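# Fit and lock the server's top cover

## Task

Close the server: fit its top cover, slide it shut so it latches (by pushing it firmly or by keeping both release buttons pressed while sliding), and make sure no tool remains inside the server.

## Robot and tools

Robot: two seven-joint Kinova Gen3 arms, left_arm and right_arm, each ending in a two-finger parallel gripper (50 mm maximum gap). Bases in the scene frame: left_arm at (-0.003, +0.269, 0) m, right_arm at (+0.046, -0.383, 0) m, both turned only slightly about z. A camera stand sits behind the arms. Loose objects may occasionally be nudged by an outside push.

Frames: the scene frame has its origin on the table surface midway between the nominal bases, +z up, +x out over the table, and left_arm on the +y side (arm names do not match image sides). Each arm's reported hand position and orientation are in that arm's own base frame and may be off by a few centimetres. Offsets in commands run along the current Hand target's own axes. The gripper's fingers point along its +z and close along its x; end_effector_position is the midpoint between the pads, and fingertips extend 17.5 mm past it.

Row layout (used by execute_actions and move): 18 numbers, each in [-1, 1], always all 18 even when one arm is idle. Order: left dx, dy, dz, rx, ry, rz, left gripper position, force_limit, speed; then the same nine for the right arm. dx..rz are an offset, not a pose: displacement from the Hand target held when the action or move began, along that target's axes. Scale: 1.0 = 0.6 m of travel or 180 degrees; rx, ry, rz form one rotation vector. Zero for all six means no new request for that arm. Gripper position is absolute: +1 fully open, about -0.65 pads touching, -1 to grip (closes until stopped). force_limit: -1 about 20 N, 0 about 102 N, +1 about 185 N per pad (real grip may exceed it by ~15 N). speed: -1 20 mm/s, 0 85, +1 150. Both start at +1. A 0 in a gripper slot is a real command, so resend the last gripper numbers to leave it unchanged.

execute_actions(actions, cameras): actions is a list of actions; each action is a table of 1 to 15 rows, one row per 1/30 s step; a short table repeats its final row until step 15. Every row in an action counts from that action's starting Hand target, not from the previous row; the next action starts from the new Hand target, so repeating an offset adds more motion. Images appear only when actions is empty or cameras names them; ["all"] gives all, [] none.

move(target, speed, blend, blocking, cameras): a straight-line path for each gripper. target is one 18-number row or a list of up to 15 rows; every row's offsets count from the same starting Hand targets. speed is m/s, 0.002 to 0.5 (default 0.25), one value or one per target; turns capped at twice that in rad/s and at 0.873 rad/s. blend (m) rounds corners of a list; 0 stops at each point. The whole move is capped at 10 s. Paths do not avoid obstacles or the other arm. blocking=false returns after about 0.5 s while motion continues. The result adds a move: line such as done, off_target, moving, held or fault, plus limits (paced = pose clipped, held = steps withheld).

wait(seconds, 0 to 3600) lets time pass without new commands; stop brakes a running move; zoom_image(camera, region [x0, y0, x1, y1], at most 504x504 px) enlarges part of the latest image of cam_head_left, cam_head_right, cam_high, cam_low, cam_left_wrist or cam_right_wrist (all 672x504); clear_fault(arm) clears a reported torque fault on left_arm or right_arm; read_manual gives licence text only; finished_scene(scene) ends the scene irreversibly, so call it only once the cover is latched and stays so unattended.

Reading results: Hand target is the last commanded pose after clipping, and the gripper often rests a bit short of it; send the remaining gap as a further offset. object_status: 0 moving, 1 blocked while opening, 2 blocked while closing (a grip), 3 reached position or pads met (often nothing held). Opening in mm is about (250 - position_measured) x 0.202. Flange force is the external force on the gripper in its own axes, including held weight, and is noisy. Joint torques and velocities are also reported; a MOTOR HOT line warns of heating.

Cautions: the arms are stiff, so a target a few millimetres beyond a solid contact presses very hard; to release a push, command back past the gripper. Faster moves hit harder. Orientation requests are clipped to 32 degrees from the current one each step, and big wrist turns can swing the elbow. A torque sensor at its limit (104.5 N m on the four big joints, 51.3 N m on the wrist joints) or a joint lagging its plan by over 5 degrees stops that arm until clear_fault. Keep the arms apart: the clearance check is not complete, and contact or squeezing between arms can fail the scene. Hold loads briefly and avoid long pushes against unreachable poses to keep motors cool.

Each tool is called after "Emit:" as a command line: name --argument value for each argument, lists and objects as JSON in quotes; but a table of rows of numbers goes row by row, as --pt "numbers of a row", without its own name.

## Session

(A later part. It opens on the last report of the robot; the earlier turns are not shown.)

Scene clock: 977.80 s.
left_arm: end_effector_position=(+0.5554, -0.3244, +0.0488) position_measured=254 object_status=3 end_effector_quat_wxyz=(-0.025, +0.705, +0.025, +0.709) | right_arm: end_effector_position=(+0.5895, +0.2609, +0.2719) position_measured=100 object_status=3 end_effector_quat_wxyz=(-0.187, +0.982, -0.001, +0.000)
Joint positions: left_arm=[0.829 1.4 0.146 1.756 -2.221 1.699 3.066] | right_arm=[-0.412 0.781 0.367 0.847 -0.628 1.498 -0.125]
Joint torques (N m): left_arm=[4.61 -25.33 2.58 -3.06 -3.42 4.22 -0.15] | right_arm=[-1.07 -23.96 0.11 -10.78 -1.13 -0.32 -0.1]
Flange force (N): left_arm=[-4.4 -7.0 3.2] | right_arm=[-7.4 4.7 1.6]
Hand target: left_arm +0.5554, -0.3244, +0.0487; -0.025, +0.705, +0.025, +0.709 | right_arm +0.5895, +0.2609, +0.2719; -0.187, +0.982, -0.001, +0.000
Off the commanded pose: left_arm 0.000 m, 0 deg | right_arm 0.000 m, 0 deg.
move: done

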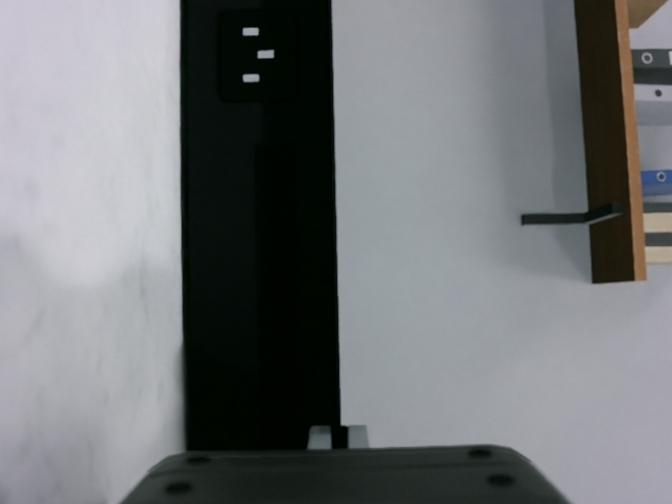

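Emit:
move --target '[-0.007,0,0,0,0,0,-1,1,-0.9,0,0,0,0,0,0,0.35,-1,-0.8]' --speed 0.01

Scene clock: 983.63 s.
left_arm: end_effector_position=(+0.5555, -0.3245, +0.0450) position_measured=254 object_status=3 end_effector_quat_wxyz=(-0.025, +0.704, +0.025, +0.709) | right_arm: end_effector_position=(+0.5895, +0.2609, +0.2719) position_measured=100 object_status=3 end_effector_quat_wxyz=(-0.187, +0.982, -0.001, +0.000)
Joint positions: left_arm=[0.83 1.41 0.145 1.749 -2.221 1.7 3.068] | right_arm=[-0.412 0.781 0.367 0.847 -0.628 1.498 -0.125]
Joint torques (N m): left_arm=[4.09 16.25 9.03 -8.67 -8.95 -10.96 7.58] | right_arm=[-1.08 -23.99 0.06 -10.8 -1.14 -0.32 -0.08]
Flange force (N): left_arm=[106.5 -21.5 -22.5] | right_arm=[-7.4 4.7 1.6]
Hand target: left_arm +0.5554, -0.3245, +0.0445; -0.025, +0.705, +0.025, +0.709 | right_arm +0.5895, +0.2609, +0.2719; -0.187, +0.982, -0.001, +0.000
Off the commanded pose: left_arm 0.000 m, 0 deg | right_arm 0.000 m, 0 deg.
move: done

Emit:
move --pt "0.0045 0 0 0 0 0 -1 1 -0.9 0 0 0 0 0 0 0.35 -1 -0.8" --pt "0.0045 0 0 0 0 0 -0.5 1 -0.9 0 0 0 0 0 0 0.35 -1 -0.8" --pt "0.0045 0 -0.06 0 0 0 -1 -1 0 0 0 0 0 0 0 0.35 -1 -0.8" --pt "0.0135 0 -0.02 0 0 0 -1 -1 0 0 0 0 0 0 0 0.35 -1 -0.8" --speed '[0.01,0.02,0.05,0.08]' --cameras '["cam_left_wrist","cam_low","cam_right_wrist","cam_high"]'

Scene clock: 1001.43 s.
left_arm: end_effector_position=(+0.5433, -0.3253, +0.0526) position_measured=251 object_status=3 end_effector_quat_wxyz=(-0.025, +0.705, +0.025, +0.709) | right_arm: end_effector_position=(+0.5895, +0.2609, +0.2719) position_measured=100 object_status=3 end_effector_quat_wxyz=(-0.187, +0.982, -0.001, +0.000)
Joint positions: left_arm=[0.844 1.393 0.158 1.782 -2.201 1.72 3.076] | right_arm=[-0.412 0.781 0.367 0.847 -0.628 1.498 -0.125]
Joint torques (N m): left_arm=[-0.57 -22.25 0.45 -0.68 -0.21 3.61 -0.35] | right_arm=[-1.06 -23.88 0.01 -10.8 -1.13 -0.34 -0.13]
Flange force (N): left_arm=[-2.6 1.8 1.9] | right_arm=[-7.7 4.8 1.5]
Hand target: left_arm +0.5434, -0.3253, +0.0526; -0.025, +0.705, +0.025, +0.709 | right_arm +0.5895, +0.2609, +0.2719; -0.187, +0.982, -0.001, +0.000
Off the commanded pose: left_arm 0.000 m, 0 deg | right_arm 0.000 m, 0 deg.
move: done
Images, in order (width x height): cam_high 672x504, cam_low 672x504, cam_left_wrist 672x504, cam_right_wrist 672x504.

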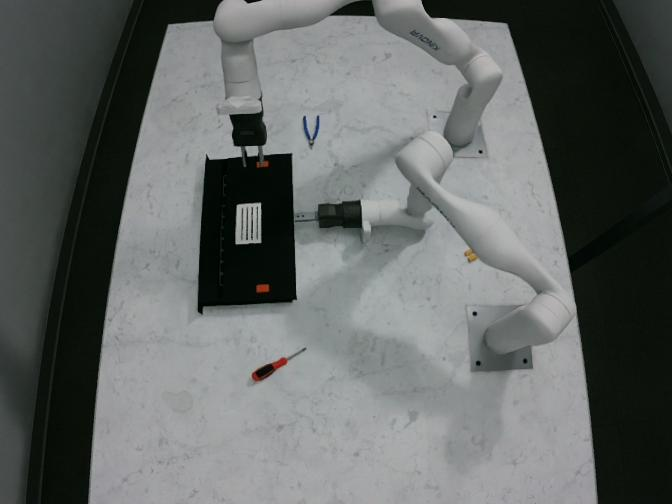

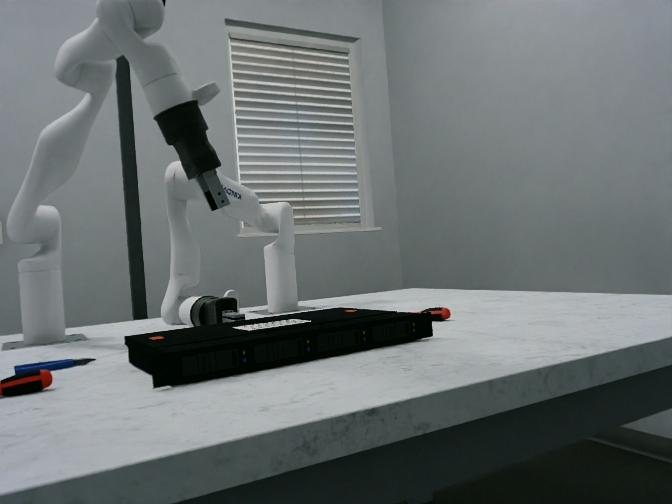

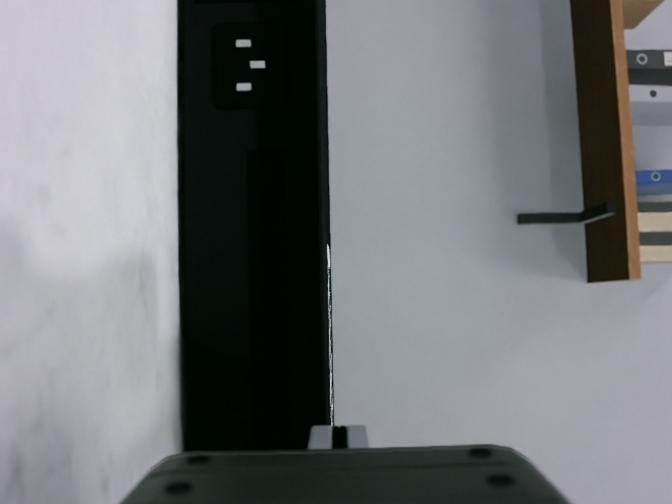

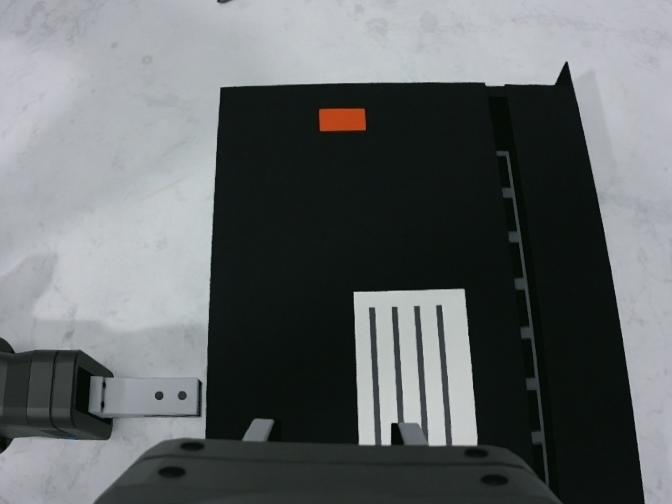

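Emit:
move --target '[0,0,0.0233,0,0,0,-1,-1,0,0,0,0,0,0,0,0.35,-1,-0.8]' --speed 0.04 --cameras '["cam_right_wrist","cam_left_wrist"]'

Scene clock: 1007.50 s.
left_arm: end_effector_position=(+0.5573, -0.3243, +0.0526) position_measured=251 object_status=3 end_effector_quat_wxyz=(-0.025, +0.705, +0.025, +0.709) | right_arm: end_effector_position=(+0.5895, +0.2609, +0.2719) position_measured=100 object_status=3 end_effector_quat_wxyz=(-0.187, +0.982, -0.001, +0.000)
Joint positions: left_arm=[0.826 1.391 0.145 1.76 -2.223 1.695 3.062] | right_arm=[-0.412 0.781 0.367 0.847 -0.628 1.498 -0.125]
Joint torques (N m): left_arm=[-4.96 -23.9 -2.45 -4.77 -1.97 2.39 -0.28] | right_arm=[-1.05 -23.96 0.04 -10.79 -1.17 -0.29 -0.1]
Flange force (N): left_arm=[1.3 -2.3 -17.1] | right_arm=[-7.6 4.7 1.7]
Hand target: left_arm +0.5573, -0.3243, +0.0527; -0.025, +0.705, +0.025, +0.709 | right_arm +0.5895, +0.2609, +0.2719; -0.187, +0.982, -0.001, +0.000
Off the commanded pose: left_arm 0.000 m, 0 deg | right_arm 0.000 m, 0 deg.
move: done
Images, in order (width x height): cam_left_wrist 672x504, cam_right_wrist 672x504.

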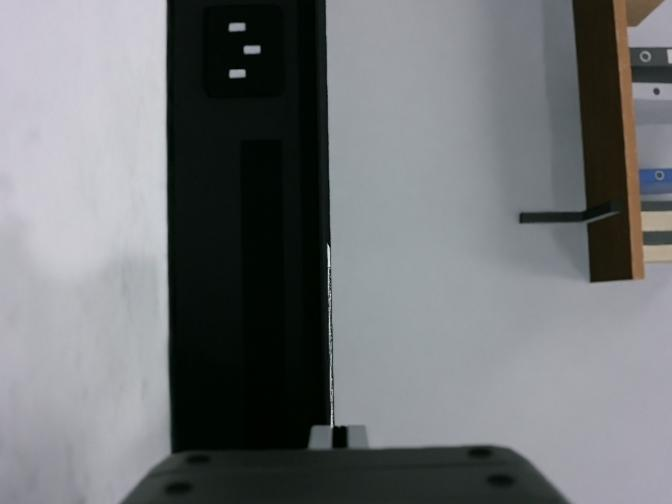

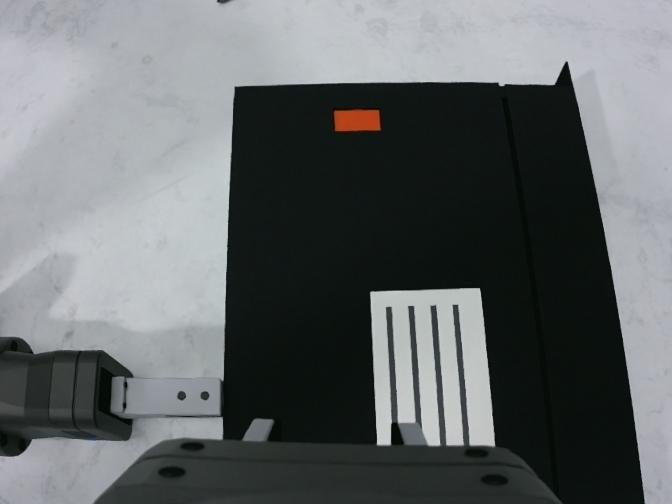

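Emit:
move --target '[0,0,0.0083,0,0,0,-1,-1,0,0,0,0,0,0,0,0.35,-1,-0.8]' --speed 0.02 --cameras '["cam_right_wrist","cam_left_wrist"]'

Emit:
zoom_image --camera "cam_right_wrist" --region '[460, 50, 620, 210]'

Scene clock: 1013.43 s.
left_arm: end_effector_position=(+0.5625, -0.3241, +0.0527) position_measured=251 object_status=3 end_effector_quat_wxyz=(-0.025, +0.705, +0.025, +0.709) | right_arm: end_effector_position=(+0.5895, +0.2609, +0.2719) position_measured=100 object_status=3 end_effector_quat_wxyz=(-0.187, +0.982, -0.001, +0.000)
Joint positions: left_arm=[0.819 1.39 0.14 1.752 -2.231 1.685 3.057] | right_arm=[-0.412 0.781 0.367 0.847 -0.628 1.498 -0.125]
Joint torques (N m): left_arm=[-12.53 -23.81 -6.28 -12.25 -5.53 -2.71 -0.42] | right_arm=[-1.13 -23.97 0.07 -10.8 -1.1 -0.39 -0.1]
Flange force (N): left_arm=[14.5 -15.5 -56.8] | right_arm=[-7.2 4.7 1.4]
Hand target: left_arm +0.5623, -0.3240, +0.0527; -0.025, +0.705, +0.025, +0.709 | right_arm +0.5895, +0.2609, +0.2719; -0.187, +0.982, -0.001, +0.000
Off the commanded pose: left_arm 0.000 m, 0 deg | right_arm 0.000 m, 0 deg.
move: done
Images, in order (width x height): cam_left_wrist 672x504, cam_right_wrist 672x504.

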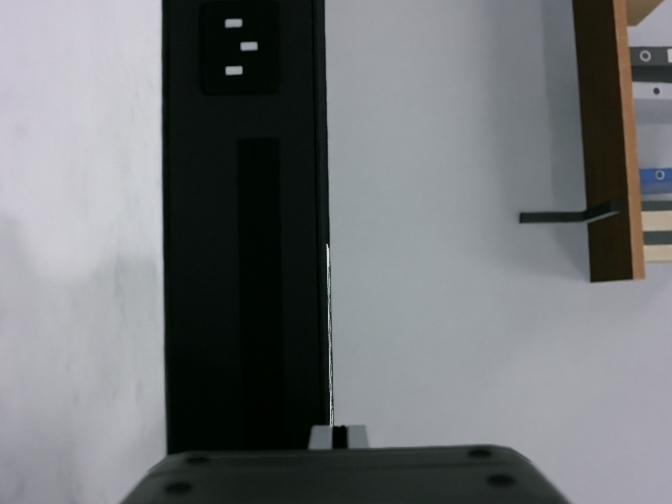

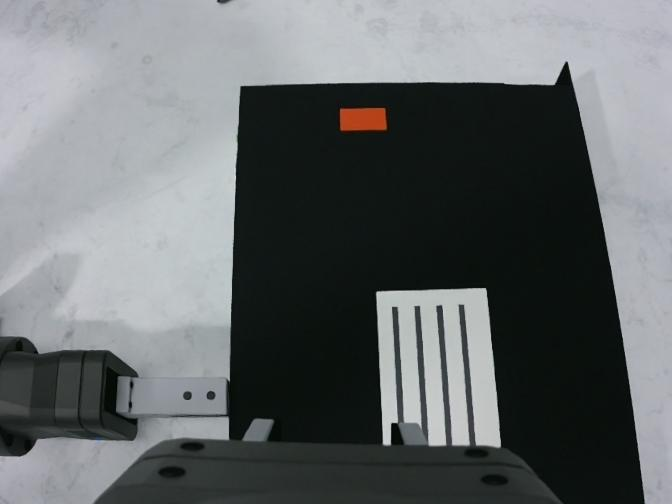

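Scaled by 3.150.

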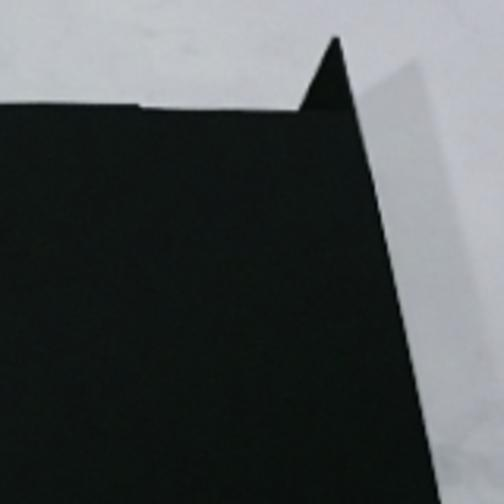

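Emit:
move --target '[0,0,0.006,0,0,0,-1,-1,0,0,0,0,0,0,0,0.35,-1,-0.8]' --speed 0.02 --cameras '["cam_right_wrist"]'

Scene clock: 1019.83 s.
left_arm: end_effector_position=(+0.5658, -0.3238, +0.0526) position_measured=251 object_status=3 end_effector_quat_wxyz=(-0.025, +0.705, +0.025, +0.709) | right_arm: end_effector_position=(+0.5895, +0.2609, +0.2719) position_measured=100 object_status=3 end_effector_quat_wxyz=(-0.187, +0.982, -0.001, +0.000)
Joint positions: left_arm=[0.815 1.39 0.138 1.747 -2.236 1.679 3.053] | right_arm=[-0.412 0.781 0.367 0.847 -0.628 1.498 -0.125]
Joint torques (N m): left_arm=[-23.96 -26.26 -13.33 -15.18 -3.85 -2.39 -0.14] | right_arm=[-1.1 -24.02 0.04 -10.81 -1.12 -0.38 -0.11]
Flange force (N): left_arm=[14.1 -7.4 -78.9] | right_arm=[-7.2 4.7 1.5]
Hand target: left_arm +0.5659, -0.3237, +0.0527; -0.025, +0.705, +0.025, +0.709 | right_arm +0.5895, +0.2609, +0.2719; -0.187, +0.982, -0.001, +0.000
Off the commanded pose: left_arm 0.000 m, 0 deg | right_arm 0.000 m, 0 deg.
move: done

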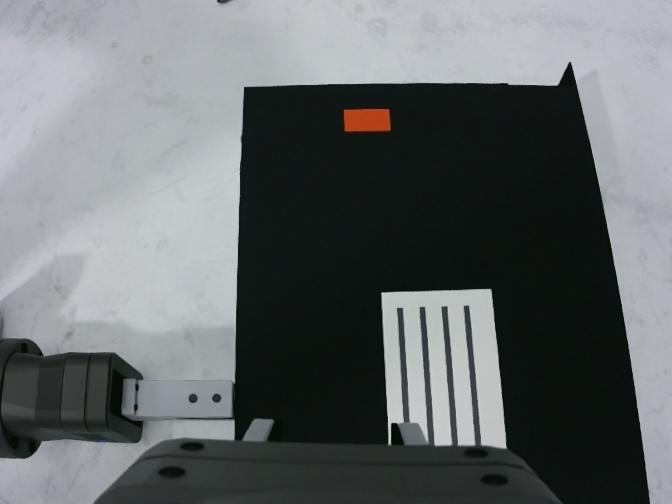

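Emit:
zoom_image --camera "cam_right_wrist" --region '[210, 70, 410, 270]'

Emit:
zoom_image --camera "cam_right_wrist" --region '[460, 50, 620, 210]'

Scaled by 2.520.

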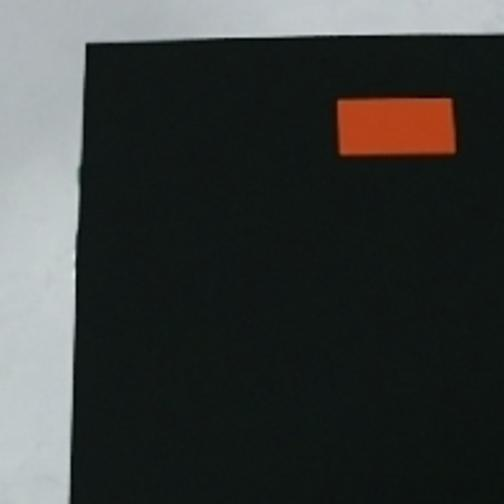

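Scaled by 3.150.

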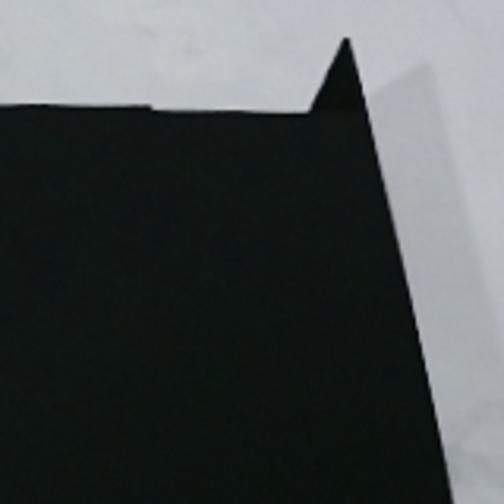

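Emit:
move --target '[0,0,-0.02,0,0,0,-1,-1,0,0.05,0.378,0.048,-0.118,0.137,-0.026,0.35,-1,-0.8]' --speed 0.2 --cameras '["cam_right_wrist"]'

Emit:
zoom_image --camera "cam_right_wrist" --region '[300, 150, 560, 400]'

Scene clock: 1060.03 s.
left_arm: end_effector_position=(+0.5539, -0.3246, +0.0526) position_measured=251 object_status=3 end_effector_quat_wxyz=(-0.025, +0.705, +0.025, +0.709) | right_arm: end_effector_position=(+0.6190, +0.0604, +0.1617) position_measured=100 object_status=3 end_effector_quat_wxyz=(+0.001, +0.976, -0.001, +0.216)
Joint positions: left_arm=[0.83 1.391 0.148 1.766 -2.218 1.701 3.065] | right_arm=[-0.5 0.61 0.51 1.628 -0.433 0.563 0.185]
Joint torques (N m): left_arm=[-0.45 -22.37 0.43 -1.04 -0.22 3.73 -0.33] | right_arm=[-1.08 -19.26 1.98 -10.43 -0.01 -1.62 -0.18]
Flange force (N): left_arm=[-2.0 1.4 2.2] | right_arm=[-4.5 2.6 -1.5]
Hand target: left_arm +0.5539, -0.3246, +0.0526; -0.025, +0.705, +0.025, +0.709 | right_arm +0.6190, +0.0604, +0.1617; +0.001, +0.976, -0.001, +0.216
Off the commanded pose: left_arm 0.000 m, 0 deg | right_arm 0.000 m, 0 deg.
move: done

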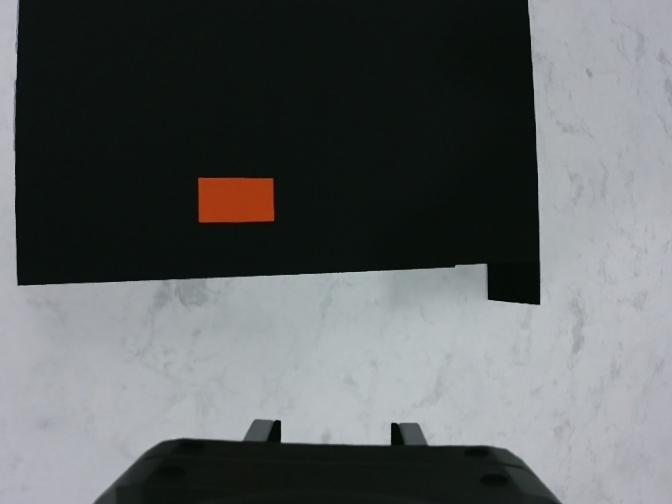

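Scaled by 1.938.

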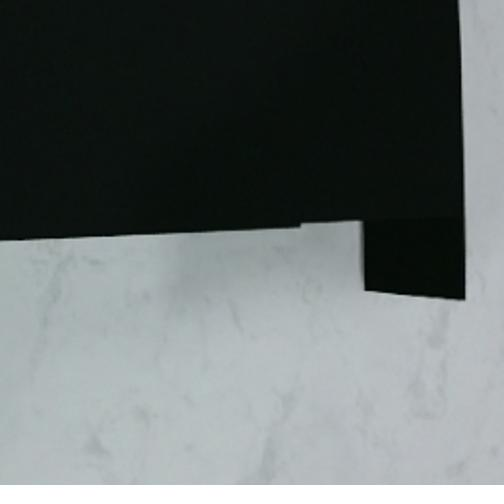

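Emit:
finished_scene --scene 1

The scene is finished: the task was done.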